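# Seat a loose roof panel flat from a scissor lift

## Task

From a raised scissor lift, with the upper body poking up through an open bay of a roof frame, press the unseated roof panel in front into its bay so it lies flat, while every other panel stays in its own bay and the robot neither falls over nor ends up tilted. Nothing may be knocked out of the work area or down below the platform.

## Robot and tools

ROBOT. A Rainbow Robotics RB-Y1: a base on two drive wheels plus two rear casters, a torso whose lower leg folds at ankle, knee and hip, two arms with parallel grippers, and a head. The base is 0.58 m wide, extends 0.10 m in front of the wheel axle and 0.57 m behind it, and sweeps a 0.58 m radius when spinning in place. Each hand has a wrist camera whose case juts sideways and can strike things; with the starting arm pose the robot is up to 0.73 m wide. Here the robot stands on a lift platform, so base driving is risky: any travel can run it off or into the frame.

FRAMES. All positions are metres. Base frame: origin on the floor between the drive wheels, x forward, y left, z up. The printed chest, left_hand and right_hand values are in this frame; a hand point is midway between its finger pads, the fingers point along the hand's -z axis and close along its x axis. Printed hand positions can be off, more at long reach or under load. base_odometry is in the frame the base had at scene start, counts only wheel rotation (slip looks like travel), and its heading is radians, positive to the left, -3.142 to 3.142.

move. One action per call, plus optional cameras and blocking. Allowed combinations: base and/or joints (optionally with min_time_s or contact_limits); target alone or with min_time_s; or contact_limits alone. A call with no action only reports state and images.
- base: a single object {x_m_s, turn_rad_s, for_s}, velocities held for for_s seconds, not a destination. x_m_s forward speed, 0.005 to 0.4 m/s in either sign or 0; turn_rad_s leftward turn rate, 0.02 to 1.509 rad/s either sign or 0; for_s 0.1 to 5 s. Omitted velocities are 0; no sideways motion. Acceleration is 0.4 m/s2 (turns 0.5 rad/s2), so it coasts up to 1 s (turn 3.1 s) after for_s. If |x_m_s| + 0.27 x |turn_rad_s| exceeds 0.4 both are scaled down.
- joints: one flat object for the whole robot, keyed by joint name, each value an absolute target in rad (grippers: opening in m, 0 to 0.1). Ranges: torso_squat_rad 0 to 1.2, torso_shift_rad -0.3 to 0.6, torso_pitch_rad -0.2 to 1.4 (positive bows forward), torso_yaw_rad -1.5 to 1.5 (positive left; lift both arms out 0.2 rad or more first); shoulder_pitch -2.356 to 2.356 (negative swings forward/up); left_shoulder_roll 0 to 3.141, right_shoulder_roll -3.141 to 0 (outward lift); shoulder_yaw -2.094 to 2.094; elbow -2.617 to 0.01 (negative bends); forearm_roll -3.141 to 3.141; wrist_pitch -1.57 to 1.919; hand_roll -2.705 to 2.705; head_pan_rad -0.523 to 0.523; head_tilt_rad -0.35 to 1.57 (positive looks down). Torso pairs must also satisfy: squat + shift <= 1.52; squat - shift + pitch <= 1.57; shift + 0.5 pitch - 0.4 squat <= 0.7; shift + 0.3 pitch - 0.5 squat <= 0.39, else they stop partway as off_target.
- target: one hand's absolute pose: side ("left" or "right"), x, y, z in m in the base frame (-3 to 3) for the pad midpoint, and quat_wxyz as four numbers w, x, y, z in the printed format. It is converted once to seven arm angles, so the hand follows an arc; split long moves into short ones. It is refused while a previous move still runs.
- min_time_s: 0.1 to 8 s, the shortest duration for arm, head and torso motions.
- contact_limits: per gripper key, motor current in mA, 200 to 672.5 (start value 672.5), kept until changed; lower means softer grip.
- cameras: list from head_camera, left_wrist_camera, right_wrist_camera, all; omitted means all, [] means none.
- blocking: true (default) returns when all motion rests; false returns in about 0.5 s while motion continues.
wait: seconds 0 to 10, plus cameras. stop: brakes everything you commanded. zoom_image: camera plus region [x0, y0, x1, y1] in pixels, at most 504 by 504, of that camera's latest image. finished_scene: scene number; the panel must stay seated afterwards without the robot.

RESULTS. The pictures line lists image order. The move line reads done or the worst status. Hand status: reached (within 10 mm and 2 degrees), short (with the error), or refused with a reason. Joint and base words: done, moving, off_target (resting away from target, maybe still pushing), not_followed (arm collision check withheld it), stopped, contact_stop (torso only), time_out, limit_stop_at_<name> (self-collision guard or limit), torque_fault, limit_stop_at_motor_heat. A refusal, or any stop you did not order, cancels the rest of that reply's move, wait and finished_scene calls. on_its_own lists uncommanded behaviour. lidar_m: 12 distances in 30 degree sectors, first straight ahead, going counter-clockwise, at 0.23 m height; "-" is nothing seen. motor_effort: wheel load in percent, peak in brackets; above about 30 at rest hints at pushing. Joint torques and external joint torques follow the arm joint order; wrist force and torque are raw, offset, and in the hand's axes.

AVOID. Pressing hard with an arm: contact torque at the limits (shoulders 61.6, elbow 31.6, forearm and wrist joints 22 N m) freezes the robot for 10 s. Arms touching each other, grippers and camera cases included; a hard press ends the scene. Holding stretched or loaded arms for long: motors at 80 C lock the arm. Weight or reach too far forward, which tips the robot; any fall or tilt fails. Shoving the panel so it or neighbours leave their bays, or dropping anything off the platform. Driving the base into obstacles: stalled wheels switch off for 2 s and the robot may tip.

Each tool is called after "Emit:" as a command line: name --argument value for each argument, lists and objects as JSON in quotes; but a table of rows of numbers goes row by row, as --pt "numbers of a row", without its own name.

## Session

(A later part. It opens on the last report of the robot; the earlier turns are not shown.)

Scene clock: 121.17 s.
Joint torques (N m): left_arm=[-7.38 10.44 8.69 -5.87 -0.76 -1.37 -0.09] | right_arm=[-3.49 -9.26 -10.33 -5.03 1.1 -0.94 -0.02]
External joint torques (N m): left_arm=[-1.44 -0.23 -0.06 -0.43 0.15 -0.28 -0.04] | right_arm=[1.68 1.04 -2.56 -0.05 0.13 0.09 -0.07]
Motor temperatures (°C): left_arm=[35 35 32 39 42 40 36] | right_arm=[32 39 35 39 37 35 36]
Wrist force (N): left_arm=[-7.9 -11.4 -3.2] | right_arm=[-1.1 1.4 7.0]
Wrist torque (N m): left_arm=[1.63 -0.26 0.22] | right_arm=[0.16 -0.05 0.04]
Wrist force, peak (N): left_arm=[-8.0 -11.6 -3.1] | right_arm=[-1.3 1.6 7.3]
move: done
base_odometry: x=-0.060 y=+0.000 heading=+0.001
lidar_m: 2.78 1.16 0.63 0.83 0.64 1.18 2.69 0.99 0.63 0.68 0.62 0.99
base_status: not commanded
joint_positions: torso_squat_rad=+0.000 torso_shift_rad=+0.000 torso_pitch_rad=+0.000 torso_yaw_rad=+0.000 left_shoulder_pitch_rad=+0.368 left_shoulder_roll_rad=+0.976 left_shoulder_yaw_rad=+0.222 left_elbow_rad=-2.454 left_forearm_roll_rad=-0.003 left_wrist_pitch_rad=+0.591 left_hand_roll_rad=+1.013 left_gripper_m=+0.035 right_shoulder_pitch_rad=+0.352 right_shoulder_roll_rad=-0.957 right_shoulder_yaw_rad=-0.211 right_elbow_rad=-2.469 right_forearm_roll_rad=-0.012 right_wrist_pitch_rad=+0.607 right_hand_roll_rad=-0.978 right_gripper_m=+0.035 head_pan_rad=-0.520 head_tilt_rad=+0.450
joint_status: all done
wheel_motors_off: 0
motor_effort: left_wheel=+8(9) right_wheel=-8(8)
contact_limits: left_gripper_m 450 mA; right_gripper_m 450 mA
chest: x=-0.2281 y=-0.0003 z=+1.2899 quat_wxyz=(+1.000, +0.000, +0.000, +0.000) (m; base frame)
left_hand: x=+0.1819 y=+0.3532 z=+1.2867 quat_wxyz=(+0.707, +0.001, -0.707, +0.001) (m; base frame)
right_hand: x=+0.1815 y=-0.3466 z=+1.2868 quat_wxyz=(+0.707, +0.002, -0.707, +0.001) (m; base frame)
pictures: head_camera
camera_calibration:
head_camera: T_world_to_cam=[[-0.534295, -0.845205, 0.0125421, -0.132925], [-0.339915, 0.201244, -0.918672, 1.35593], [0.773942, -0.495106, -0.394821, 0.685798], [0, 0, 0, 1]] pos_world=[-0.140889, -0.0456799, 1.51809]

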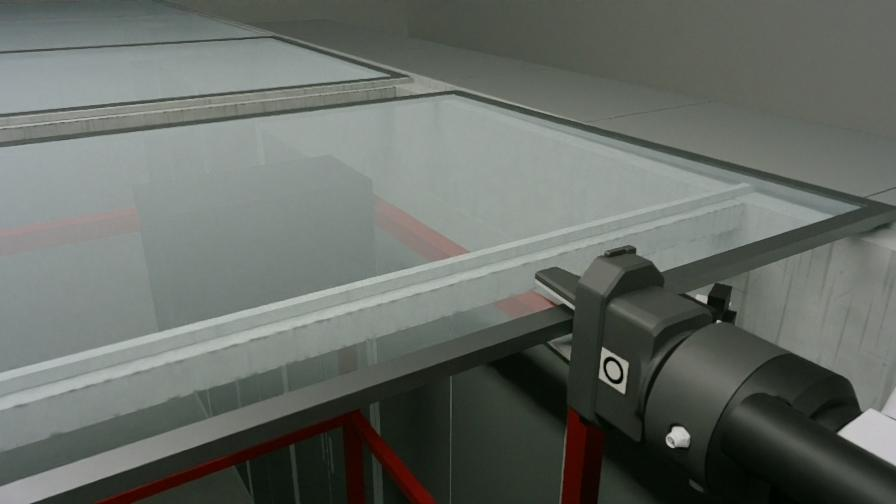

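Emit:
zoom_image --camera "head_camera" --region '[430, 76, 494, 120]'

Emit:
zoom_image --camera "head_camera" --region '[480, 90, 544, 134]'

Emit:
zoom_image --camera "head_camera" --region '[340, 60, 468, 128]'

Emit:
move --joints '{"head_pan_rad": 0.52, "head_tilt_rad": 0.45}' --cameras '["head_camera"]'

Emit:
zoom_image --camera "head_camera" --region '[296, 66, 360, 110]'

Emit:
zoom_image --camera "head_camera" --region '[246, 78, 310, 122]'

Emit:
zoom_image --camera "head_camera" --region '[310, 50, 438, 118]'

Scaled by 7.875 from the camera's 896x504 image, which has a finer 1280x720 frame.

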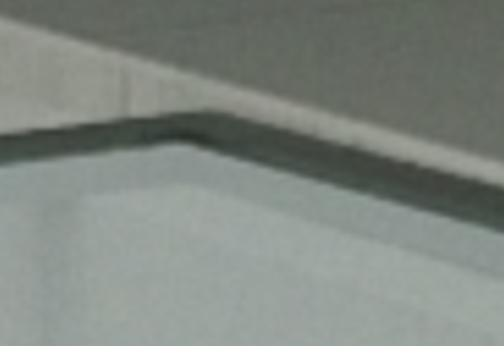

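Scaled by 7.875 from the camera's 896x504 image, which has a finer 1280x720 frame.

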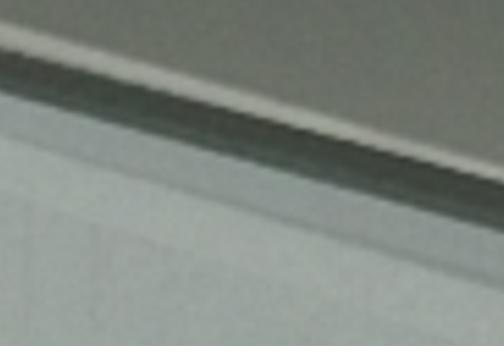

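Scaled by 3.938 from the camera's 896x504 image, which has a finer 1280x720 frame.

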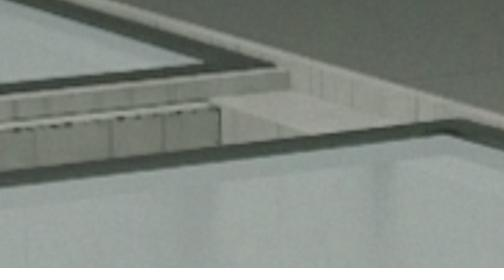

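Scene clock: 123.90 s.
Joint torques (N m): left_arm=[-7.5 10.5 8.84 -5.7 -0.88 -1.35 0.06] | right_arm=[-3.11 -9.5 -10.29 -4.95 0.95 -0.87 -0.05]
External joint torques (N m): left_arm=[-1.55 -0.16 0.08 -0.26 0.03 -0.27 0.12] | right_arm=[2.06 0.8 -2.52 0.04 -0.02 0.16 -0.1]
Motor temperatures (°C): left_arm=[35 35 32 39 42 40 36] | right_arm=[32 39 35 39 37 35 36]
Wrist force (N): left_arm=[-7.7 -11.4 -3.3] | right_arm=[-1.3 1.6 7.1]
Wrist torque (N m): left_arm=[1.61 -0.25 0.22] | right_arm=[0.14 -0.06 0.04]
Wrist force, peak (N): left_arm=[-8.2 -11.7 -2.9] | right_arm=[-1.3 1.8 7.3]
move: done
base_odometry: x=-0.060 y=+0.000 heading=+0.001
lidar_m: 2.77 1.15 0.62 0.82 0.64 1.17 2.69 0.99 0.62 0.68 0.62 0.99
base_status: not commanded
joint_positions: torso_squat_rad=+0.000 torso_shift_rad=+0.000 torso_pitch_rad=+0.000 torso_yaw_rad=+0.000 left_shoulder_pitch_rad=+0.368 left_shoulder_roll_rad=+0.976 left_shoulder_yaw_rad=+0.222 left_elbow_rad=-2.454 left_forearm_roll_rad=-0.003 left_wrist_pitch_rad=+0.591 left_hand_roll_rad=+1.013 left_gripper_m=+0.035 right_shoulder_pitch_rad=+0.352 right_shoulder_roll_rad=-0.957 right_shoulder_yaw_rad=-0.211 right_elbow_rad=-2.469 right_forearm_roll_rad=-0.012 right_wrist_pitch_rad=+0.607 right_hand_roll_rad=-0.978 right_gripper_m=+0.035 head_pan_rad=+0.520 head_tilt_rad=+0.450
joint_status: all done
wheel_motors_off: 0
motor_effort: left_wheel=+8(9) right_wheel=-6(7)
contact_limits: left_gripper_m 450 mA; right_gripper_m 450 mA
chest: x=-0.2281 y=-0.0003 z=+1.2899 quat_wxyz=(+1.000, +0.000, +0.000, +0.000) (m; base frame)
left_hand: x=+0.1819 y=+0.3532 z=+1.2867 quat_wxyz=(+0.707, +0.001, -0.707, +0.001) (m; base frame)
right_hand: x=+0.1815 y=-0.3466 z=+1.2868 quat_wxyz=(+0.707, +0.002, -0.707, +0.001) (m; base frame)
pictures: head_camera
camera_calibration:
head_camera: T_world_to_cam=[[0.458385, -0.888663, 0.0126818, 0.071468], [-0.345137, -0.191139, -0.918883, 1.35508], [0.819002, 0.416826, -0.394326, 0.6947], [0, 0, 0, 1]] pos_world=[-0.134033, 0.0329512, 1.51819]

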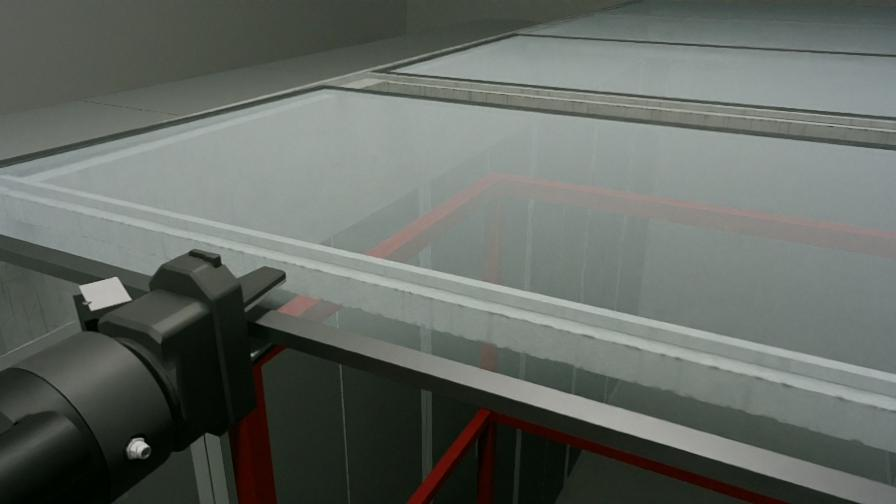

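Scaled by 7.875 from the camera's 896x504 image, which has a finer 1280x720 frame.

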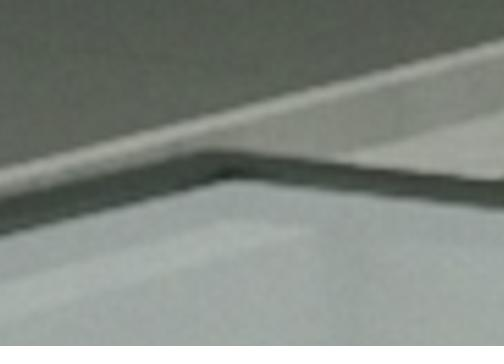

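Scaled by 7.875 from the camera's 896x504 image, which has a finer 1280x720 frame.

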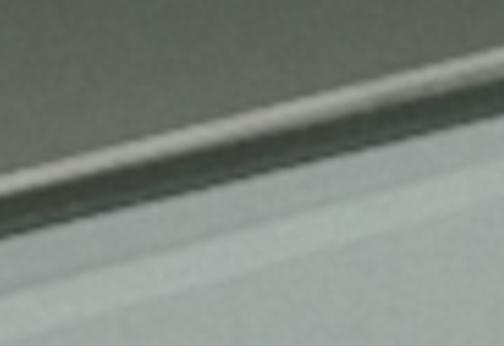

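Scaled by 3.938 from the camera's 896x504 image, which has a finer 1280x720 frame.

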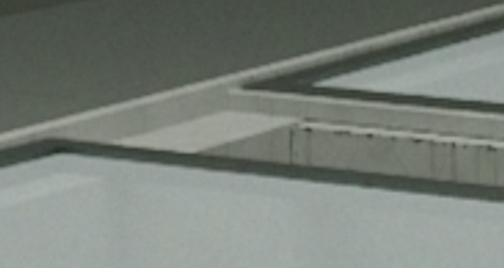

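Emit:
move --joints '{"left_gripper_m": 0.002, "right_gripper_m": 0.002}' --cameras '[]'

Emit:
move --joints '{"left_shoulder_pitch_rad": 0.384, "left_shoulder_roll_rad": 0.985, "left_shoulder_yaw_rad": 0.243, "left_elbow_rad": -2.440, "left_forearm_roll_rad": 0.008, "left_wrist_pitch_rad": 0.565, "left_hand_roll_rad": 1.017, "right_shoulder_pitch_rad": 0.336, "right_shoulder_roll_rad": -0.947, "right_shoulder_yaw_rad": -0.191, "right_elbow_rad": -2.484, "right_forearm_roll_rad": 0.001, "right_wrist_pitch_rad": 0.633, "right_hand_roll_rad": -0.974}' --min_time_s 1.5 --cameras '["head_camera"]'

Emit:
zoom_image --camera "head_camera" --region '[296, 66, 360, 110]'

Scene clock: 125.80 s.
Joint torques (N m): left_arm=[-9.74 10.25 11.27 -6.97 -1.82 -2.37 0.18] | right_arm=[-2.23 -8.92 -7.04 -3.43 -0.42 -0.13 -0.23]
External joint torques (N m): left_arm=[-3.8 -0.41 2.52 -1.52 -0.91 -1.29 0.24] | right_arm=[2.94 1.39 0.73 1.55 -1.39 0.9 -0.28]
Motor temperatures (°C): left_arm=[35 35 32 39 42 40 36] | right_arm=[32 39 35 39 37 35 36]
Wrist force (N): left_arm=[-21.4 -13.2 -4.3] | right_arm=[8.6 0.9 7.9]
Wrist torque (N m): left_arm=[1.60 -0.14 -0.37] | right_arm=[0.15 -0.04 0.73]
Wrist force, peak (N): left_arm=[-24.8 -13.5 -2.3] | right_arm=[11.9 -0.9 8.0]
move: off_target
base_odometry: x=-0.060 y=+0.000 heading=+0.001
lidar_m: 2.79 1.15 0.63 0.81 0.65 1.15 2.70 0.98 0.63 0.68 0.61 0.98
base_status: not commanded
joint_positions: torso_squat_rad=+0.000 torso_shift_rad=+0.000 torso_pitch_rad=+0.000 torso_yaw_rad=+0.000 left_shoulder_pitch_rad=+0.369 left_shoulder_roll_rad=+0.976 left_shoulder_yaw_rad=+0.221 left_elbow_rad=-2.454 left_forearm_roll_rad=-0.003 left_wrist_pitch_rad=+0.591 left_hand_roll_rad=+1.013 left_gripper_m=+0.012 right_shoulder_pitch_rad=+0.352 right_shoulder_roll_rad=-0.957 right_shoulder_yaw_rad=-0.212 right_elbow_rad=-2.469 right_forearm_roll_rad=-0.011 right_wrist_pitch_rad=+0.607 right_hand_roll_rad=-0.978 right_gripper_m=+0.012 head_pan_rad=+0.520 head_tilt_rad=+0.450
joint_status: left_gripper_m off_target (ended at +0.012, target +0.002); right_gripper_m off_target (ended at +0.012, target +0.002)
wheel_motors_off: 0
motor_effort: left_wheel=+8(9) right_wheel=-6(11)
contact_limits: left_gripper_m 450 mA; right_gripper_m 450 mA
chest: x=-0.2281 y=-0.0002 z=+1.2899 quat_wxyz=(+1.000, +0.000, +0.000, +0.000) (m; base frame)
left_hand: x=+0.1819 y=+0.3533 z=+1.2860 quat_wxyz=(+0.708, +0.001, -0.707, +0.001) (m; base frame)
right_hand: x=+0.1815 y=-0.3466 z=+1.2874 quat_wxyz=(+0.707, +0.001, -0.708, +0.002) (m; base frame)
pictures: none
No camera images: "cameras" was empty.

Scene clock: 127.60 s.
Joint torques (N m): left_arm=[-9.87 10.68 18.8 -3.72 -2.86 -1 0.64] | right_arm=[-3.78 -8.01 0.68 -7.82 -1.77 -1.92 -0.25]
External joint torques (N m): left_arm=[-4.03 -0.12 9.91 1.64 -1.98 0.07 0.7] | right_arm=[1.49 2.16 8.31 -2.76 -2.77 -0.89 -0.3]
Motor temperatures (°C): left_arm=[35 35 32 39 42 40 36] | right_arm=[32 39 35 39 37 35 36]
Wrist force (N): left_arm=[-27.4 -26.6 -5.7] | right_arm=[11.2 -12.7 9.3]
Wrist torque (N m): left_arm=[1.88 -0.23 -0.37] | right_arm=[0.39 0.09 0.71]
Wrist force, peak (N): left_arm=[-27.8 -26.9 -5.5] | right_arm=[11.4 -12.9 9.5]
move: done
base_odometry: x=-0.060 y=+0.000 heading=+0.001
lidar_m: 2.78 1.15 0.62 0.82 0.65 1.17 2.69 1.01 0.62 0.68 0.61 0.98
base_status: not commanded
joint_positions: torso_squat_rad=+0.000 torso_shift_rad=+0.000 torso_pitch_rad=+0.000 torso_yaw_rad=+0.000 left_shoulder_pitch_rad=+0.385 left_shoulder_roll_rad=+0.985 left_shoulder_yaw_rad=+0.240 left_elbow_rad=-2.440 left_forearm_roll_rad=+0.008 left_wrist_pitch_rad=+0.565 left_hand_roll_rad=+1.017 left_gripper_m=+0.012 right_shoulder_pitch_rad=+0.336 right_shoulder_roll_rad=-0.947 right_shoulder_yaw_rad=-0.193 right_elbow_rad=-2.483 right_forearm_roll_rad=+0.002 right_wrist_pitch_rad=+0.633 right_hand_roll_rad=-0.974 right_gripper_m=+0.012 head_pan_rad=+0.520 head_tilt_rad=+0.450
joint_status: all done
wheel_motors_off: 0
motor_effort: left_wheel=+8(9) right_wheel=-8(11)
contact_limits: left_gripper_m 450 mA; right_gripper_m 450 mA
chest: x=-0.2281 y=-0.0005 z=+1.2899 quat_wxyz=(+1.000, +0.000, +0.000, +0.000) (m; base frame)
left_hand: x=+0.1819 y=+0.3585 z=+1.2861 quat_wxyz=(+0.708, +0.000, -0.707, +0.001) (m; base frame)
right_hand: x=+0.1813 y=-0.3413 z=+1.2878 quat_wxyz=(+0.706, +0.000, -0.708, +0.001) (m; base frame)
pictures: head_camera
camera_calibration:
head_camera: T_world_to_cam=[[0.457967, -0.888881, 0.0124974, 0.0713866], [-0.34529, -0.190819, -0.918892, 1.35504], [0.819171, 0.416507, -0.39431, 0.694755], [0, 0, 0, 1]] pos_world=[-0.133935, 0.0326501, 1.51819]

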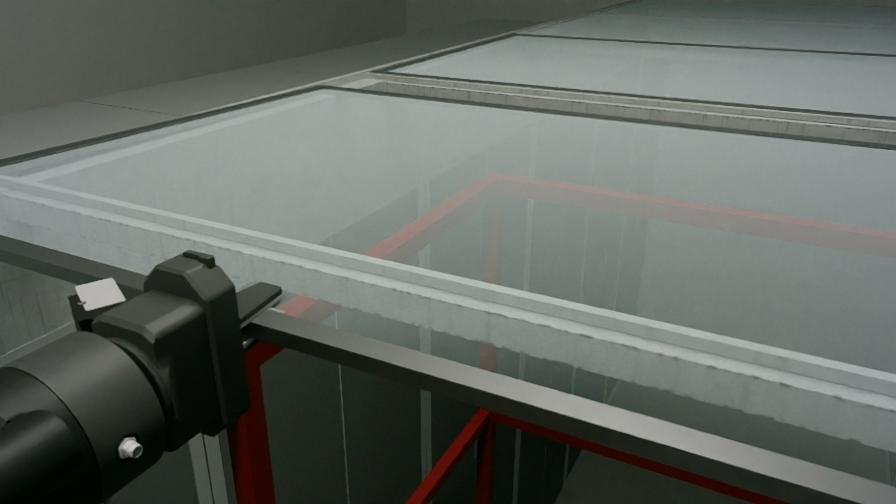

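Scaled by 7.875 from the camera's 896x504 image, which has a finer 1280x720 frame.

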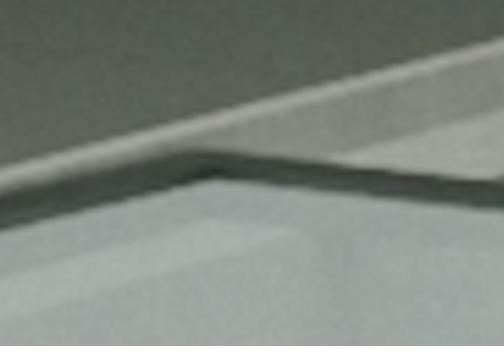

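Emit:
move --joints '{"left_shoulder_pitch_rad": 0.3895, "left_shoulder_roll_rad": 0.9879, "left_shoulder_yaw_rad": 0.2497, "left_elbow_rad": -2.4341, "left_forearm_roll_rad": 0.0118, "left_wrist_pitch_rad": 0.5559, "left_hand_roll_rad": 1.0184, "right_shoulder_pitch_rad": 0.3286, "right_shoulder_roll_rad": -0.9427, "right_shoulder_yaw_rad": -0.1819, "right_elbow_rad": -2.4888, "right_forearm_roll_rad": 0.0068, "right_wrist_pitch_rad": 0.6437, "right_hand_roll_rad": -0.9718}' --min_time_s 1.0 --cameras '["head_camera"]'

Emit:
zoom_image --camera "head_camera" --region '[296, 66, 360, 110]'

Scene clock: 129.63 s.
Joint torques (N m): left_arm=[-10.1 10.38 22.53 -0.44 -3.66 0.37 0.52] | right_arm=[-3.55 -8.04 4.93 -9.9 -3.06 -3.06 -0.25]
External joint torques (N m): left_arm=[-4.3 -0.46 13.59 4.89 -2.8 1.44 0.57] | right_arm=[1.77 2.08 12.51 -4.81 -4.07 -2.02 -0.3]
Motor temperatures (°C): left_arm=[35 35 32 39 42 40 36] | right_arm=[32 39 35 39 37 35 36]
Wrist force (N): left_arm=[-31.0 -36.2 -4.9] | right_arm=[16.1 -22.6 10.2]
Wrist torque (N m): left_arm=[2.06 -0.30 -0.36] | right_arm=[0.65 0.20 0.69]
Wrist force, peak (N): left_arm=[-31.3 -36.4 -4.6] | right_arm=[16.1 -22.8 10.3]
move: done
base_odometry: x=-0.060 y=+0.000 heading=+0.001
lidar_m: 2.77 1.16 0.63 0.82 0.64 1.18 2.69 0.98 0.63 0.68 0.62 0.98
base_status: not commanded
joint_positions: torso_squat_rad=+0.000 torso_shift_rad=+0.000 torso_pitch_rad=+0.000 torso_yaw_rad=-0.001 left_shoulder_pitch_rad=+0.390 left_shoulder_roll_rad=+0.988 left_shoulder_yaw_rad=+0.246 left_elbow_rad=-2.435 left_forearm_roll_rad=+0.012 left_wrist_pitch_rad=+0.556 left_hand_roll_rad=+1.018 left_gripper_m=+0.012 right_shoulder_pitch_rad=+0.328 right_shoulder_roll_rad=-0.943 right_shoulder_yaw_rad=-0.185 right_elbow_rad=-2.488 right_forearm_roll_rad=+0.008 right_wrist_pitch_rad=+0.644 right_hand_roll_rad=-0.972 right_gripper_m=+0.012 head_pan_rad=+0.520 head_tilt_rad=+0.450
joint_status: all done
wheel_motors_off: 0
motor_effort: left_wheel=+7(8) right_wheel=-5(8)
contact_limits: left_gripper_m 450 mA; right_gripper_m 450 mA
chest: x=-0.2281 y=-0.0008 z=+1.2899 quat_wxyz=(+1.000, +0.001, +0.000, +0.000) (m; base frame)
left_hand: x=+0.1820 y=+0.3600 z=+1.2860 quat_wxyz=(+0.708, +0.000, -0.706, +0.000) (m; base frame)
right_hand: x=+0.1815 y=-0.3399 z=+1.2877 quat_wxyz=(+0.706, +0.000, -0.708, +0.001) (m; base frame)
pictures: head_camera
camera_calibration:
head_camera: T_world_to_cam=[[0.45773, -0.889007, 0.0122259, 0.0714157], [-0.34529, -0.19042, -0.918975, 1.35507], [0.819304, 0.416421, -0.394126, 0.694663], [0, 0, 0, 1]] pos_world=[-0.133936, 0.0322498, 1.51819]

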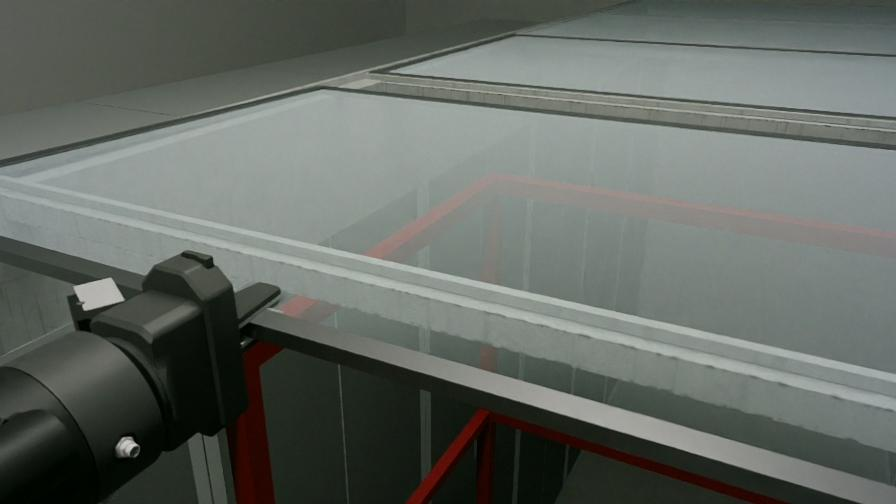

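Scaled by 7.875 from the camera's 896x504 image, which has a finer 1280x720 frame.

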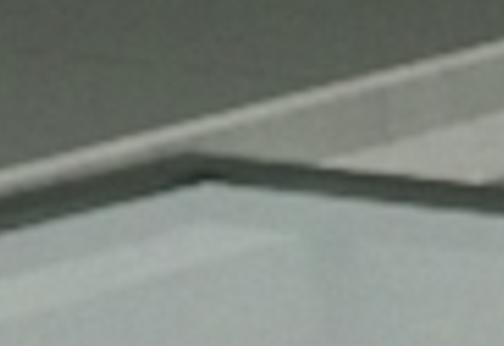

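Emit:
move --joints '{"left_shoulder_pitch_rad": 0.3677, "left_shoulder_roll_rad": 0.9762, "left_shoulder_yaw_rad": 0.2223, "left_elbow_rad": -2.4545, "left_forearm_roll_rad": -0.0034, "left_wrist_pitch_rad": 0.5905, "left_hand_roll_rad": 1.0126, "right_shoulder_pitch_rad": 0.3525, "right_shoulder_roll_rad": -0.9564, "right_shoulder_yaw_rad": -0.2116, "right_elbow_rad": -2.4688, "right_forearm_roll_rad": -0.0115, "right_wrist_pitch_rad": 0.6075, "right_hand_roll_rad": -0.978}' --min_time_s 1.5 --cameras '["all"]'

Scene clock: 132.57 s.
Joint torques (N m): left_arm=[-12.18 8.55 8.95 -8.87 -1.68 -2.72 0.17] | right_arm=[-0.07 -10.87 -9.61 -1.9 -0.53 0.15 -0.82]
External joint torques (N m): left_arm=[-6.25 -2.12 0.19 -3.41 -0.77 -1.63 0.22] | right_arm=[5.1 -0.57 -1.85 3.08 -1.5 1.18 -0.88]
Motor temperatures (°C): left_arm=[35 35 32 39 42 40 36] | right_arm=[32 39 35 39 37 35 36]
Wrist force (N): left_arm=[-16.8 -8.3 -0.4] | right_arm=[4.7 5.8 4.7]
Wrist torque (N m): left_arm=[1.49 -0.01 -0.34] | right_arm=[0.02 -0.12 0.75]
Wrist force, peak (N): left_arm=[-31.4 -37.0 -4.9] | right_arm=[16.9 -22.7 11.4]
move: done
base_odometry: x=-0.060 y=+0.000 heading=+0.001
lidar_m: 2.78 1.15 0.62 0.83 0.63 1.17 2.69 0.99 0.62 0.68 0.62 0.99
base_status: not commanded
joint_positions: torso_squat_rad=+0.000 torso_shift_rad=+0.000 torso_pitch_rad=+0.000 torso_yaw_rad=+0.000 left_shoulder_pitch_rad=+0.369 left_shoulder_roll_rad=+0.977 left_shoulder_yaw_rad=+0.222 left_elbow_rad=-2.454 left_forearm_roll_rad=-0.003 left_wrist_pitch_rad=+0.591 left_hand_roll_rad=+1.013 left_gripper_m=+0.012 right_shoulder_pitch_rad=+0.351 right_shoulder_roll_rad=-0.956 right_shoulder_yaw_rad=-0.212 right_elbow_rad=-2.470 right_forearm_roll_rad=-0.011 right_wrist_pitch_rad=+0.607 right_hand_roll_rad=-0.978 right_gripper_m=+0.011 head_pan_rad=+0.520 head_tilt_rad=+0.450
joint_status: all done
wheel_motors_off: 0
motor_effort: left_wheel=+7(7) right_wheel=-5(8)
contact_limits: left_gripper_m 450 mA; right_gripper_m 450 mA
chest: x=-0.2281 y=-0.0001 z=+1.2899 quat_wxyz=(+1.000, +0.000, +0.000, +0.000) (m; base frame)
left_hand: x=+0.1819 y=+0.3538 z=+1.2859 quat_wxyz=(+0.708, +0.002, -0.706, +0.001) (m; base frame)
right_hand: x=+0.1816 y=-0.3462 z=+1.2874 quat_wxyz=(+0.707, +0.002, -0.708, +0.002) (m; base frame)
pictures: head_camera, left_wrist_camera, right_wrist_camera
camera_calibration:
head_camera: T_world_to_cam=[[0.45836, -0.888674, 0.0128386, 0.0712696], [-0.345166, -0.191304, -0.918838, 1.35507], [0.819003, 0.416727, -0.394426, 0.694734], [0, 0, 0, 1]] pos_world=[-0.133933, 0.0330508, 1.51819]
left_wrist_camera: T_world_to_cam=[[-0.0234846, -0.000410206, 0.999724, -1.28321], [-0.474702, -0.880071, -0.0115123, 0.440088], [0.879833, -0.474841, 0.0204734, 0.0570097], [0, 0, 0, 1]] pos_world=[0.128616, 0.413853, 1.28676]
right_wrist_camera: T_world_to_cam=[[0.0235477, -0.00609161, -0.999704, 1.28355], [-0.448746, 0.893516, -0.0160147, 0.444369], [0.893349, 0.448991, 0.0183067, 0.045107], [0, 0, 0, 1]] pos_world=[0.128888, -0.409484, 1.28946]

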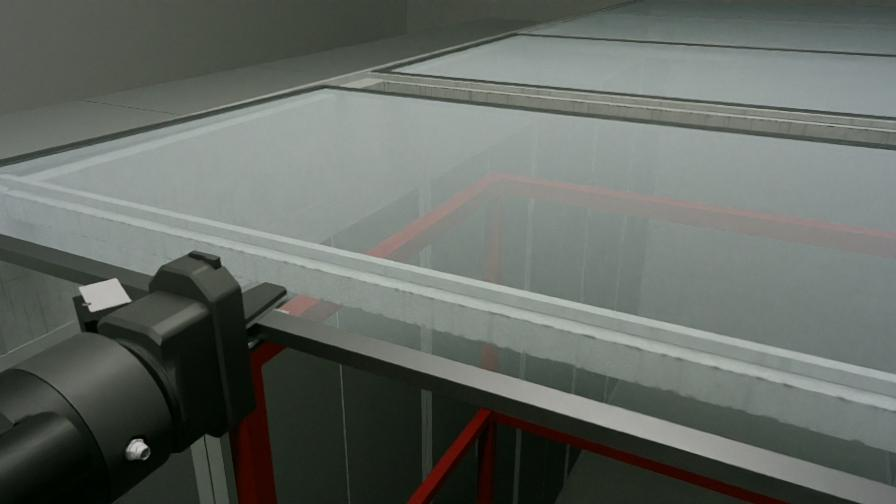

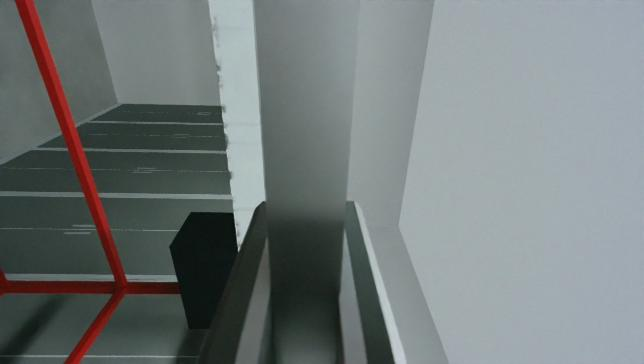

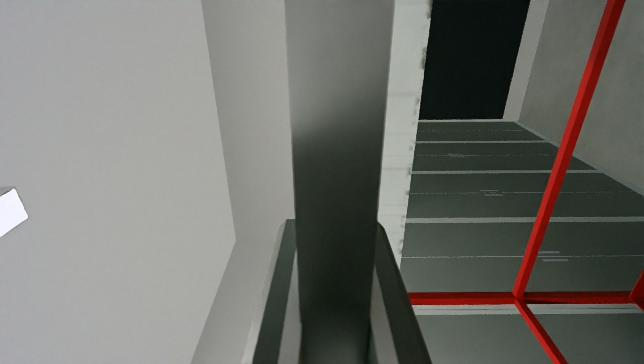

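Emit:
move --base '{"x_m_s": 0.03, "for_s": 1.2}' --cameras '["head_camera"]'

Scene clock: 134.50 s.
Joint torques (N m): left_arm=[-11.9 8.83 11.44 -8.23 -1.86 -3.06 0.16] | right_arm=[-1.82 -10.83 -8.49 -3.69 -0.05 -0.02 -0.63]
External joint torques (N m): left_arm=[-5.97 -1.83 2.68 -2.77 -0.95 -1.97 0.21] | right_arm=[3.35 -0.53 -0.72 1.29 -1.02 1.02 -0.68]
Motor temperatures (°C): left_arm=[35 35 32 39 42 40 36] | right_arm=[32 39 35 39 37 35 36]
Wrist force (N): left_arm=[-21.1 -10.2 1.5] | right_arm=[1.3 6.0 4.6]
Wrist torque (N m): left_arm=[1.58 -0.14 -0.39] | right_arm=[-0.03 -0.22 0.73]
Wrist force, peak (N): left_arm=[-23.4 -11.5 -0.1] | right_arm=[7.9 2.4 10.5]
move: done
base_odometry: x=-0.024 y=+0.000 heading=+0.000
lidar_m: 2.77 1.13 0.60 0.82 0.67 1.17 2.71 1.00 0.64 0.68 0.60 0.99
base_status: done (sent for 1.2 of 1.2 s)
joint_positions: torso_squat_rad=+0.000 torso_shift_rad=+0.000 torso_pitch_rad=+0.000 torso_yaw_rad=+0.000 left_shoulder_pitch_rad=+0.369 left_shoulder_roll_rad=+0.976 left_shoulder_yaw_rad=+0.221 left_elbow_rad=-2.454 left_forearm_roll_rad=-0.003 left_wrist_pitch_rad=+0.591 left_hand_roll_rad=+1.013 left_gripper_m=+0.012 right_shoulder_pitch_rad=+0.352 right_shoulder_roll_rad=-0.956 right_shoulder_yaw_rad=-0.212 right_elbow_rad=-2.469 right_forearm_roll_rad=-0.011 right_wrist_pitch_rad=+0.607 right_hand_roll_rad=-0.978 right_gripper_m=+0.011 head_pan_rad=+0.520 head_tilt_rad=+0.450
joint_status: not commanded
wheel_motors_off: 0
motor_effort: left_wheel=-10(28) right_wheel=+6(23)
contact_limits: left_gripper_m 450 mA; right_gripper_m 450 mA
chest: x=-0.2278 y=-0.0001 z=+1.2899 quat_wxyz=(+1.000, +0.000, +0.000, +0.000) (m; base frame)
left_hand: x=+0.1821 y=+0.3536 z=+1.2855 quat_wxyz=(+0.708, +0.001, -0.706, +0.001) (m; base frame)
right_hand: x=+0.1818 y=-0.3465 z=+1.2871 quat_wxyz=(+0.707, +0.001, -0.707, +0.002) (m; base frame)
pictures: head_camera
camera_calibration:
head_camera: T_world_to_cam=[[0.458463, -0.888624, 0.01264, 0.0714475], [-0.345496, -0.191318, -0.918711, 1.35484], [0.818807, 0.416828, -0.394728, 0.694876], [0, 0, 0, 1]] pos_world=[-0.133634, 0.0330512, 1.51809]

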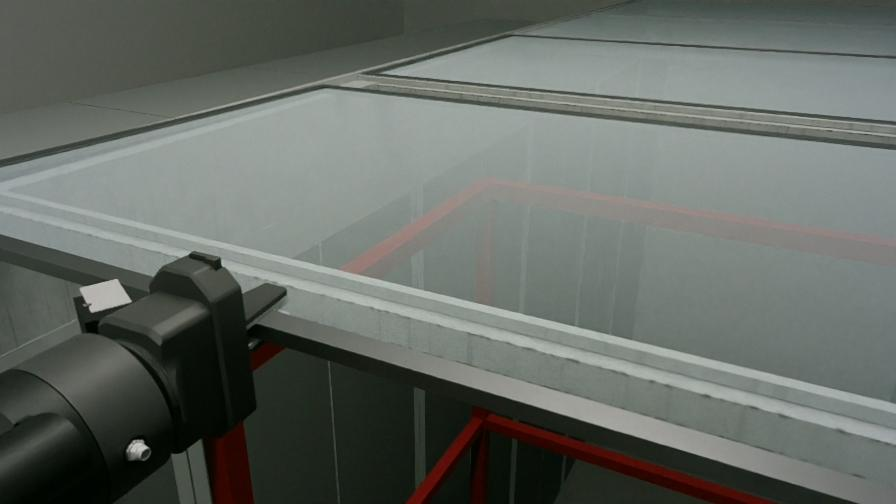

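Emit:
move --base '{"x_m_s": 0.03, "for_s": 1.3}' --cameras '["head_camera", "left_wrist_camera"]'

Scene clock: 136.47 s.
Joint torques (N m): left_arm=[-12.1 8.76 12.12 -8.25 -1.71 -3.41 0.24] | right_arm=[-1.89 -10.62 -8.97 -3.55 0.36 -0.04 -0.7]
External joint torques (N m): left_arm=[-6.17 -1.89 3.36 -2.79 -0.8 -2.33 0.29] | right_arm=[3.27 -0.32 -1.2 1.44 -0.61 0.99 -0.75]
Motor temperatures (°C): left_arm=[35 35 32 39 42 40 36] | right_arm=[32 39 35 39 37 35 36]
Wrist force (N): left_arm=[-23.0 -10.5 0.4] | right_arm=[0.8 6.5 3.8]
Wrist torque (N m): left_arm=[1.61 -0.19 -0.39] | right_arm=[-0.02 -0.19 0.76]
Wrist force, peak (N): left_arm=[-23.7 -11.7 1.3] | right_arm=[1.1 7.1 5.8]
move: done
base_odometry: x=+0.015 y=+0.000 heading=+0.000
lidar_m: 2.77 1.10 0.59 0.82 0.69 1.17 2.70 1.00 0.68 0.68 0.59 0.97
base_status: done (sent for 1.3 of 1.3 s)
joint_positions: torso_squat_rad=+0.000 torso_shift_rad=+0.000 torso_pitch_rad=+0.000 torso_yaw_rad=+0.000 left_shoulder_pitch_rad=+0.369 left_shoulder_roll_rad=+0.976 left_shoulder_yaw_rad=+0.221 left_elbow_rad=-2.454 left_forearm_roll_rad=-0.003 left_wrist_pitch_rad=+0.591 left_hand_roll_rad=+1.013 left_gripper_m=+0.012 right_shoulder_pitch_rad=+0.352 right_shoulder_roll_rad=-0.956 right_shoulder_yaw_rad=-0.212 right_elbow_rad=-2.469 right_forearm_roll_rad=-0.011 right_wrist_pitch_rad=+0.607 right_hand_roll_rad=-0.978 right_gripper_m=+0.011 head_pan_rad=+0.520 head_tilt_rad=+0.450
joint_status: not commanded
wheel_motors_off: 0
motor_effort: left_wheel=+1(15) right_wheel=+3(31)
contact_limits: left_gripper_m 450 mA; right_gripper_m 450 mA
chest: x=-0.2278 y=-0.0001 z=+1.2899 quat_wxyz=(+1.000, +0.000, +0.000, +0.000) (m; base frame)
left_hand: x=+0.1821 y=+0.3537 z=+1.2854 quat_wxyz=(+0.708, +0.001, -0.706, +0.001) (m; base frame)
right_hand: x=+0.1819 y=-0.3464 z=+1.2870 quat_wxyz=(+0.707, +0.001, -0.707, +0.002) (m; base frame)
pictures: head_camera, left_wrist_camera
camera_calibration:
head_camera: T_world_to_cam=[[0.458479, -0.888615, 0.0126797, 0.0714321], [-0.345551, -0.191395, -0.918674, 1.35483], [0.818774, 0.416812, -0.394812, 0.694877], [0, 0, 0, 1]] pos_world=[-0.133534, 0.0331511, 1.51809]
left_wrist_camera: T_world_to_cam=[[-0.0223554, 0.0000141236, 0.99975, -1.28306], [-0.474926, -0.879962, -0.0106074, 0.438955], [0.879742, -0.475045, 0.0196786, 0.0578276], [0, 0, 0, 1]] pos_world=[0.128915, 0.413753, 1.28626]

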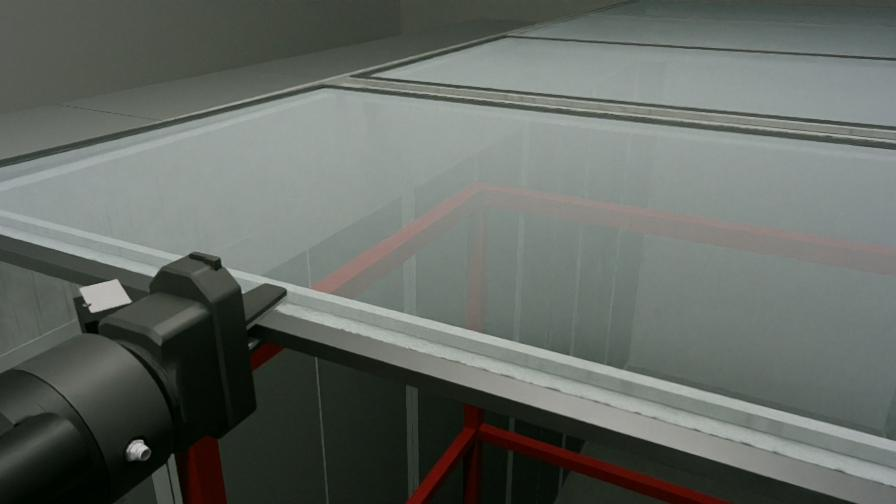

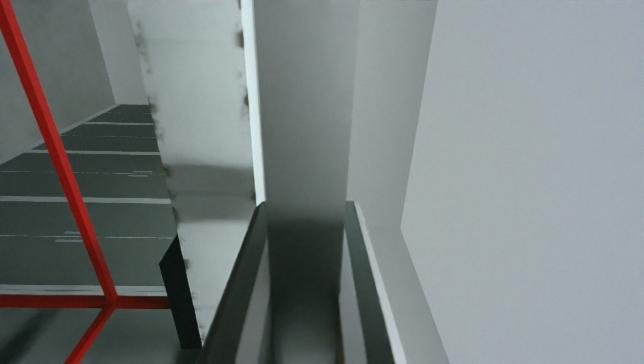

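Emit:
move --joints '{"left_gripper_m": 0.05, "right_gripper_m": 0.05}' --cameras '[]'

Emit:
move --base '{"x_m_s": -0.04, "for_s": 1.4}' --cameras '["all"]'

Scene clock: 139.37 s.
Joint torques (N m): left_arm=[-7.4 9.22 8.8 -5.87 -1.26 -1.31 0.07] | right_arm=[-3.21 -10.99 -8.96 -4.75 0.51 -0.81 0.05]
External joint torques (N m): left_arm=[-1.46 -1.45 0.05 -0.42 -0.36 -0.23 0.12] | right_arm=[1.95 -0.69 -1.19 0.24 -0.46 0.22 -0.01]
Motor temperatures (°C): left_arm=[35 35 32 39 42 40 36] | right_arm=[32 39 35 39 37 35 36]
Wrist force (N): left_arm=[-7.6 -11.2 -3.2] | right_arm=[-1.3 1.7 7.1]
Wrist torque (N m): left_arm=[1.60 -0.22 0.22] | right_arm=[0.13 -0.07 0.05]
Wrist force, peak (N): left_arm=[-23.1 -11.0 0.1] | right_arm=[0.8 6.8 4.1]
move: done
base_odometry: x=+0.015 y=+0.000 heading=+0.000
lidar_m: 2.78 1.10 0.59 0.82 0.68 1.17 2.72 0.99 0.67 0.69 0.58 0.99
base_status: not commanded
joint_positions: torso_squat_rad=+0.000 torso_shift_rad=+0.000 torso_pitch_rad=+0.000 torso_yaw_rad=+0.000 left_shoulder_pitch_rad=+0.368 left_shoulder_roll_rad=+0.976 left_shoulder_yaw_rad=+0.222 left_elbow_rad=-2.454 left_forearm_roll_rad=-0.003 left_wrist_pitch_rad=+0.591 left_hand_roll_rad=+1.013 left_gripper_m=+0.050 right_shoulder_pitch_rad=+0.352 right_shoulder_roll_rad=-0.956 right_shoulder_yaw_rad=-0.212 right_elbow_rad=-2.469 right_forearm_roll_rad=-0.011 right_wrist_pitch_rad=+0.607 right_hand_roll_rad=-0.978 right_gripper_m=+0.050 head_pan_rad=+0.520 head_tilt_rad=+0.450
joint_status: all done
wheel_motors_off: 0
motor_effort: left_wheel=+1(1) right_wheel=+4(8)
contact_limits: left_gripper_m 450 mA; right_gripper_m 450 mA
chest: x=-0.2278 y=-0.0002 z=+1.2899 quat_wxyz=(+1.000, +0.000, +0.000, +0.000) (m; base frame)
left_hand: x=+0.1822 y=+0.3532 z=+1.2865 quat_wxyz=(+0.707, +0.001, -0.707, +0.001) (m; base frame)
right_hand: x=+0.1818 y=-0.3467 z=+1.2868 quat_wxyz=(+0.707, +0.001, -0.707, +0.001) (m; base frame)
pictures: none
No camera images: "cameras" was empty.

Scene clock: 141.90 s.
Joint torques (N m): left_arm=[-6.67 9.1 8.01 -5.46 -1.16 -1.25 0] | right_arm=[-4.04 -10.6 -8.9 -5.1 0.81 -0.8 0.01]
External joint torques (N m): left_arm=[-0.72 -1.57 -0.75 -0.02 -0.25 -0.17 0.05] | right_arm=[1.12 -0.3 -1.13 -0.11 -0.16 0.23 -0.04]
Motor temperatures (°C): left_arm=[35 35 32 39 42 40 36] | right_arm=[32 39 35 39 37 35 36]
Wrist force (N): left_arm=[-7.5 -11.3 -3.1] | right_arm=[-1.3 1.5 7.2]
Wrist torque (N m): left_arm=[1.61 -0.25 0.21] | right_arm=[0.15 -0.06 0.05]
Wrist force, peak (N): left_arm=[-7.7 -11.4 -3.7] | right_arm=[-1.2 1.6 7.7]
move: done
base_odometry: x=-0.041 y=+0.000 heading=+0.001
lidar_m: 2.78 1.15 0.61 0.82 0.66 1.17 2.69 0.99 0.63 0.68 0.61 0.99
base_status: done (sent for 1.4 of 1.4 s)
joint_positions: torso_squat_rad=+0.000 torso_shift_rad=+0.000 torso_pitch_rad=+0.000 torso_yaw_rad=+0.000 left_shoulder_pitch_rad=+0.368 left_shoulder_roll_rad=+0.976 left_shoulder_yaw_rad=+0.222 left_elbow_rad=-2.454 left_forearm_roll_rad=-0.003 left_wrist_pitch_rad=+0.591 left_hand_roll_rad=+1.013 left_gripper_m=+0.050 right_shoulder_pitch_rad=+0.352 right_shoulder_roll_rad=-0.956 right_shoulder_yaw_rad=-0.212 right_elbow_rad=-2.469 right_forearm_roll_rad=-0.011 right_wrist_pitch_rad=+0.607 right_hand_roll_rad=-0.978 right_gripper_m=+0.050 head_pan_rad=+0.520 head_tilt_rad=+0.450
joint_status: not commanded
wheel_motors_off: 0
motor_effort: left_wheel=+15(34) right_wheel=-11(28)
contact_limits: left_gripper_m 450 mA; right_gripper_m 450 mA
chest: x=-0.2280 y=-0.0003 z=+1.2899 quat_wxyz=(+1.000, +0.000, +0.000, +0.000) (m; base frame)
left_hand: x=+0.1821 y=+0.3531 z=+1.2868 quat_wxyz=(+0.707, +0.001, -0.707, +0.001) (m; base frame)
right_hand: x=+0.1816 y=-0.3468 z=+1.2867 quat_wxyz=(+0.707, +0.001, -0.707, +0.001) (m; base frame)
pictures: head_camera, left_wrist_camera, right_wrist_camera
camera_calibration:
head_camera: T_world_to_cam=[[0.45837, -0.888671, 0.01264, 0.0714841], [-0.345232, -0.191138, -0.918848, 1.35505], [0.81897, 0.416809, -0.39441, 0.694743], [0, 0, 0, 1]] pos_world=[-0.133934, 0.0329512, 1.51819]
left_wrist_camera: T_world_to_cam=[[-0.0256379, -0.00058759, 0.999671, -1.28359], [-0.475875, -0.879421, -0.0127214, 0.441106], [0.879139, -0.476045, 0.0222669, 0.0548082], [0, 0, 0, 1]] pos_world=[0.128819, 0.413255, 1.28756]
right_wrist_camera: T_world_to_cam=[[0.021931, -0.00557924, -0.999744, 1.28331], [-0.447776, 0.894023, -0.0148119, 0.443382], [0.893877, 0.447986, 0.0171085, 0.0465441], [0, 0, 0, 1]] pos_world=[0.128787, -0.410085, 1.28876]

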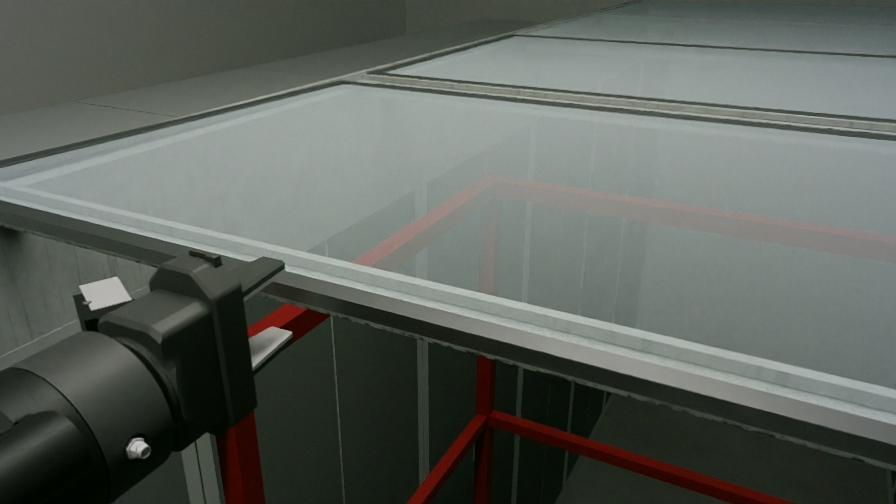

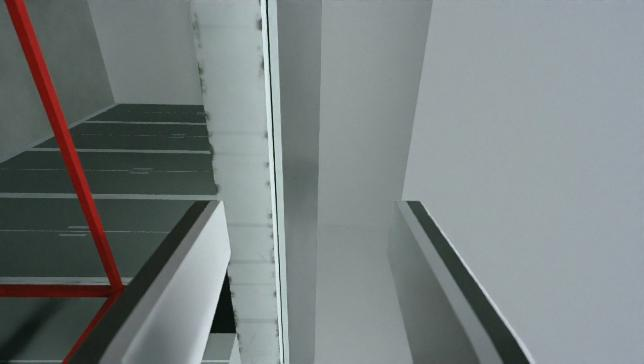

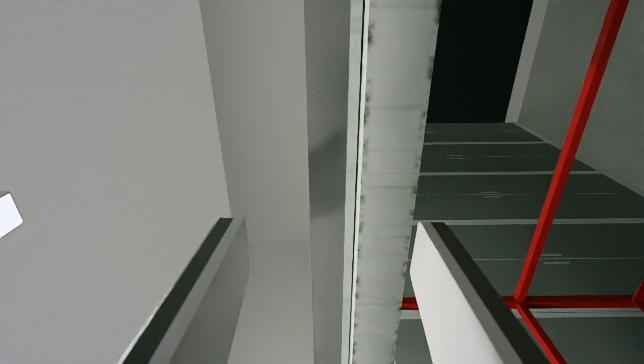

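Emit:
move --joints '{"left_gripper_m": 0.0, "right_gripper_m": 0.0}' --cameras '[]'

Emit:
move --target '{"side": "left", "x": 0.182, "y": 0.353, "z": 1.290, "quat_wxyz": [0.7071, 0, -0.7071, 0]}' --min_time_s 0.8 --cameras '[]'

Emit:
move --target '{"side": "right", "x": 0.182, "y": -0.347, "z": 1.292, "quat_wxyz": [0.7071, 0, -0.7071, 0]}' --min_time_s 0.8 --cameras '["all"]'

Emit:
zoom_image --camera "left_wrist_camera" --region '[200, 120, 450, 260]'

Emit:
zoom_image --camera "right_wrist_camera" --region '[200, 120, 450, 260]'

Scene clock: 143.30 s.
Joint torques (N m): left_arm=[-6.85 9.06 7.99 -5.74 -1.17 -1.27 -0.09] | right_arm=[-3.92 -10.86 -9.04 -5.28 0.89 -0.85 0.11]
External joint torques (N m): left_arm=[-0.9 -1.6 -0.76 -0.29 -0.26 -0.19 -0.03] | right_arm=[1.24 -0.55 -1.27 -0.29 -0.07 0.18 0.06]
Motor temperatures (°C): left_arm=[35 35 32 39 42 40 36] | right_arm=[32 39 35 39 37 35 36]
Wrist force (N): left_arm=[-7.4 -11.2 -2.9] | right_arm=[-1.2 1.7 7.1]
Wrist torque (N m): left_arm=[1.60 -0.23 0.23] | right_arm=[0.12 -0.05 0.05]
Wrist force, peak (N): left_arm=[-7.6 -11.5 -3.1] | right_arm=[-1.3 1.4 7.4]
move: done
base_odometry: x=-0.041 y=+0.000 heading=+0.001
lidar_m: 2.78 1.15 0.61 0.82 0.65 1.18 2.70 0.99 0.63 0.67 0.61 0.99
base_status: not commanded
joint_positions: torso_squat_rad=+0.000 torso_shift_rad=+0.000 torso_pitch_rad=+0.000 torso_yaw_rad=+0.000 left_shoulder_pitch_rad=+0.368 left_shoulder_roll_rad=+0.976 left_shoulder_yaw_rad=+0.222 left_elbow_rad=-2.454 left_forearm_roll_rad=-0.003 left_wrist_pitch_rad=+0.591 left_hand_roll_rad=+1.013 left_gripper_m=+0.001 right_shoulder_pitch_rad=+0.352 right_shoulder_roll_rad=-0.956 right_shoulder_yaw_rad=-0.212 right_elbow_rad=-2.469 right_forearm_roll_rad=-0.011 right_wrist_pitch_rad=+0.607 right_hand_roll_rad=-0.978 right_gripper_m=+0.000 head_pan_rad=+0.520 head_tilt_rad=+0.450
joint_status: all done
wheel_motors_off: 0
motor_effort: left_wheel=+15(15) right_wheel=-13(16)
contact_limits: left_gripper_m 450 mA; right_gripper_m 450 mA
chest: x=-0.2280 y=-0.0003 z=+1.2899 quat_wxyz=(+1.000, +0.000, +0.000, +0.000) (m; base frame)
left_hand: x=+0.1821 y=+0.3531 z=+1.2868 quat_wxyz=(+0.707, +0.001, -0.707, +0.001) (m; base frame)
right_hand: x=+0.1816 y=-0.3468 z=+1.2867 quat_wxyz=(+0.707, +0.001, -0.707, +0.001) (m; base frame)
pictures: none
No camera images: "cameras" was empty.

Scene clock: 144.43 s.
Joint torques (N m): left_arm=[-5.78 10.67 8.81 -5.82 -0.58 -0.8 -0.06] | right_arm=[-4.36 -10.82 -9.23 -5.19 0.63 -0.83 -0.04]
External joint torques (N m): left_arm=[0.19 -0.06 0 -0.52 0.33 0.27 0] | right_arm=[0.81 -0.52 -1.46 -0.2 -0.34 0.2 -0.09]
Motor temperatures (°C): left_arm=[35 35 32 39 42 40 36] | right_arm=[32 39 35 39 37 35 36]
Wrist force (N): left_arm=[-7.6 -11.1 -3.3] | right_arm=[-1.0 1.7 7.1]
Wrist torque (N m): left_arm=[1.58 -0.25 0.22] | right_arm=[0.13 -0.03 0.04]
Wrist force, peak (N): left_arm=[-7.5 -11.6 -3.4] | right_arm=[-1.3 1.6 7.3]
move: done
base_odometry: x=-0.041 y=+0.000 heading=+0.001
lidar_m: 2.79 1.15 0.60 0.82 0.66 1.17 2.69 1.01 0.64 0.68 0.61 0.99
base_status: not commanded
joint_positions: torso_squat_rad=+0.000 torso_shift_rad=+0.000 torso_pitch_rad=+0.000 torso_yaw_rad=+0.000 left_shoulder_pitch_rad=+0.368 left_shoulder_roll_rad=+0.988 left_shoulder_yaw_rad=+0.231 left_elbow_rad=-2.458 left_forearm_roll_rad=+0.008 left_wrist_pitch_rad=+0.594 left_hand_roll_rad=+1.016 left_gripper_m=+0.001 right_shoulder_pitch_rad=+0.352 right_shoulder_roll_rad=-0.956 right_shoulder_yaw_rad=-0.212 right_elbow_rad=-2.469 right_forearm_roll_rad=-0.011 right_wrist_pitch_rad=+0.607 right_hand_roll_rad=-0.978 right_gripper_m=+0.000 head_pan_rad=+0.520 head_tilt_rad=+0.450
joint_status: all done
wheel_motors_off: 0
motor_effort: left_wheel=+15(15) right_wheel=-13(16)
contact_limits: left_gripper_m 450 mA; right_gripper_m 450 mA
chest: x=-0.2280 y=-0.0003 z=+1.2899 quat_wxyz=(+1.000, +0.000, +0.000, +0.000) (m; base frame)
left_hand: x=+0.1820 y=+0.3530 z=+1.2899 quat_wxyz=(+0.707, +0.000, -0.707, +0.000) (m; base frame)
left_hand_status: reached (checked arc, planned for 0.8 s): 0 mm and 0.0 deg off.
right_hand: x=+0.1816 y=-0.3468 z=+1.2867 quat_wxyz=(+0.707, +0.001, -0.707, +0.001) (m; base frame)
pictures: none
No camera images: "cameras" was empty.

Scene clock: 145.57 s.
Joint torques (N m): left_arm=[-6.08 10.33 8.8 -5.78 -0.67 -0.84 0.02] | right_arm=[-6.28 -12.36 -11.47 -5.72 0.6 -0.81 -0.07]
External joint torques (N m): left_arm=[-0.11 -0.4 0 -0.48 0.24 0.23 0.07] | right_arm=[-1.03 -1.97 -3.67 -0.89 -0.39 0.22 -0.12]
Motor temperatures (°C): left_arm=[35 35 32 39 42 40 36] | right_arm=[32 39 35 39 37 35 36]
Wrist force (N): left_arm=[-7.7 -11.3 -3.1] | right_arm=[-1.4 1.7 6.9]
Wrist torque (N m): left_arm=[1.63 -0.26 0.24] | right_arm=[0.11 -0.08 0.05]
Wrist force, peak (N): left_arm=[-7.7 -11.6 -3.0] | right_arm=[-1.5 1.6 7.3]
move: done
base_odometry: x=-0.041 y=+0.000 heading=+0.001
lidar_m: 2.79 1.15 0.61 0.81 0.65 1.17 2.69 0.98 0.63 0.68 0.61 0.99
base_status: not commanded
joint_positions: torso_squat_rad=+0.000 torso_shift_rad=+0.000 torso_pitch_rad=+0.000 torso_yaw_rad=+0.000 left_shoulder_pitch_rad=+0.368 left_shoulder_roll_rad=+0.988 left_shoulder_yaw_rad=+0.231 left_elbow_rad=-2.458 left_forearm_roll_rad=+0.008 left_wrist_pitch_rad=+0.594 left_hand_roll_rad=+1.016 left_gripper_m=+0.001 right_shoulder_pitch_rad=+0.345 right_shoulder_roll_rad=-0.969 right_shoulder_yaw_rad=-0.220 right_elbow_rad=-2.476 right_forearm_roll_rad=-0.024 right_wrist_pitch_rad=+0.627 right_hand_roll_rad=-0.982 right_gripper_m=+0.000 head_pan_rad=+0.520 head_tilt_rad=+0.450
joint_status: all done
wheel_motors_off: 0
motor_effort: left_wheel=+14(15) right_wheel=-12(17)
contact_limits: left_gripper_m 450 mA; right_gripper_m 450 mA
chest: x=-0.2280 y=-0.0003 z=+1.2899 quat_wxyz=(+1.000, +0.000, +0.000, +0.000) (m; base frame)
left_hand: x=+0.1820 y=+0.3530 z=+1.2899 quat_wxyz=(+0.707, +0.000, -0.707, +0.000) (m; base frame)
right_hand: x=+0.1819 y=-0.3470 z=+1.2915 quat_wxyz=(+0.707, +0.000, -0.707, +0.000) (m; base frame)
right_hand_status: reached (checked arc, planned for 0.8 s): 0 mm and 0.0 deg off.
pictures: head_camera, left_wrist_camera, right_wrist_camera
camera_calibration:
head_camera: T_world_to_cam=[[0.45837, -0.888671, 0.01264, 0.0714841], [-0.345232, -0.191138, -0.918848, 1.35505], [0.81897, 0.416809, -0.39441, 0.694743], [0, 0, 0, 1]] pos_world=[-0.133934, 0.0329512, 1.51819]
left_wrist_camera: T_world_to_cam=[[-0.0255375, -0.000116232, 0.999674, -1.28689], [-0.478283, -0.878119, -0.0123202, 0.4405], [0.877834, -0.478442, 0.0223694, 0.0555895], [0, 0, 0, 1]] pos_world=[0.129021, 0.413258, 1.29066]
right_wrist_camera: T_world_to_cam=[[0.0215079, -0.00552708, -0.999753, 1.2882], [-0.444381, 0.89572, -0.014512, 0.443372], [0.89558, 0.444584, 0.016809, 0.0451468], [0, 0, 0, 1]] pos_world=[0.128887, -0.410088, 1.29356]

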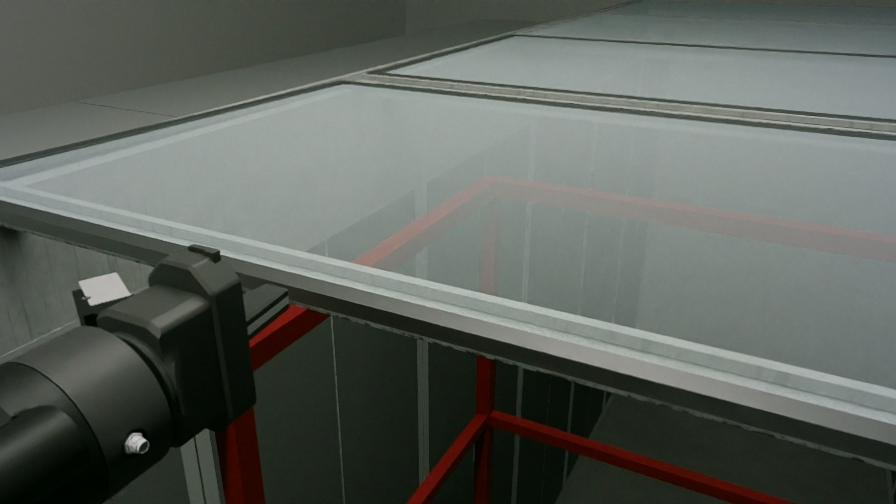

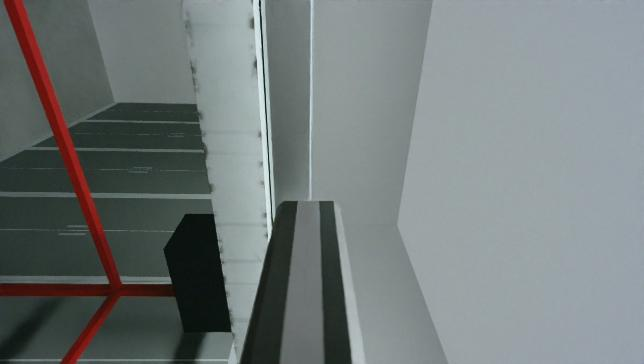

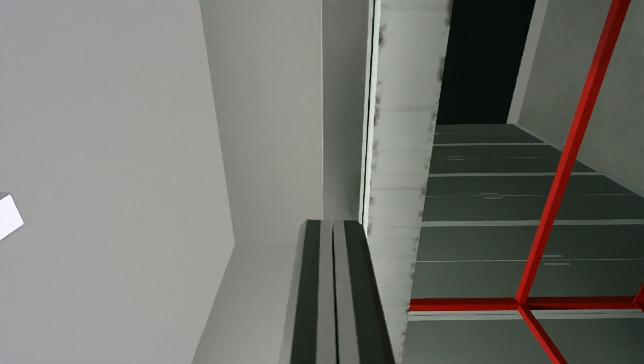

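Scaled by 2.016 from the camera's 644x364 image, which has a finer 1265x715 frame.

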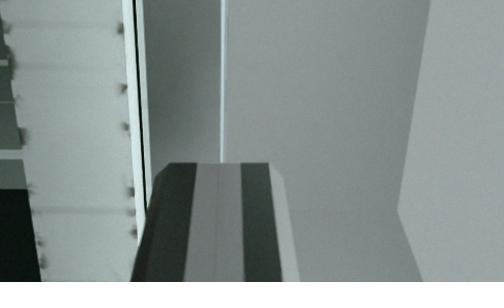

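Scaled by 2.016 from the camera's 644x364 image, which has a finer 1265x715 frame.

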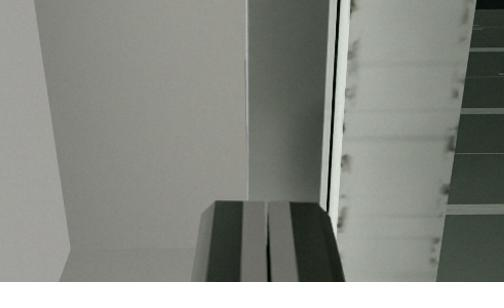

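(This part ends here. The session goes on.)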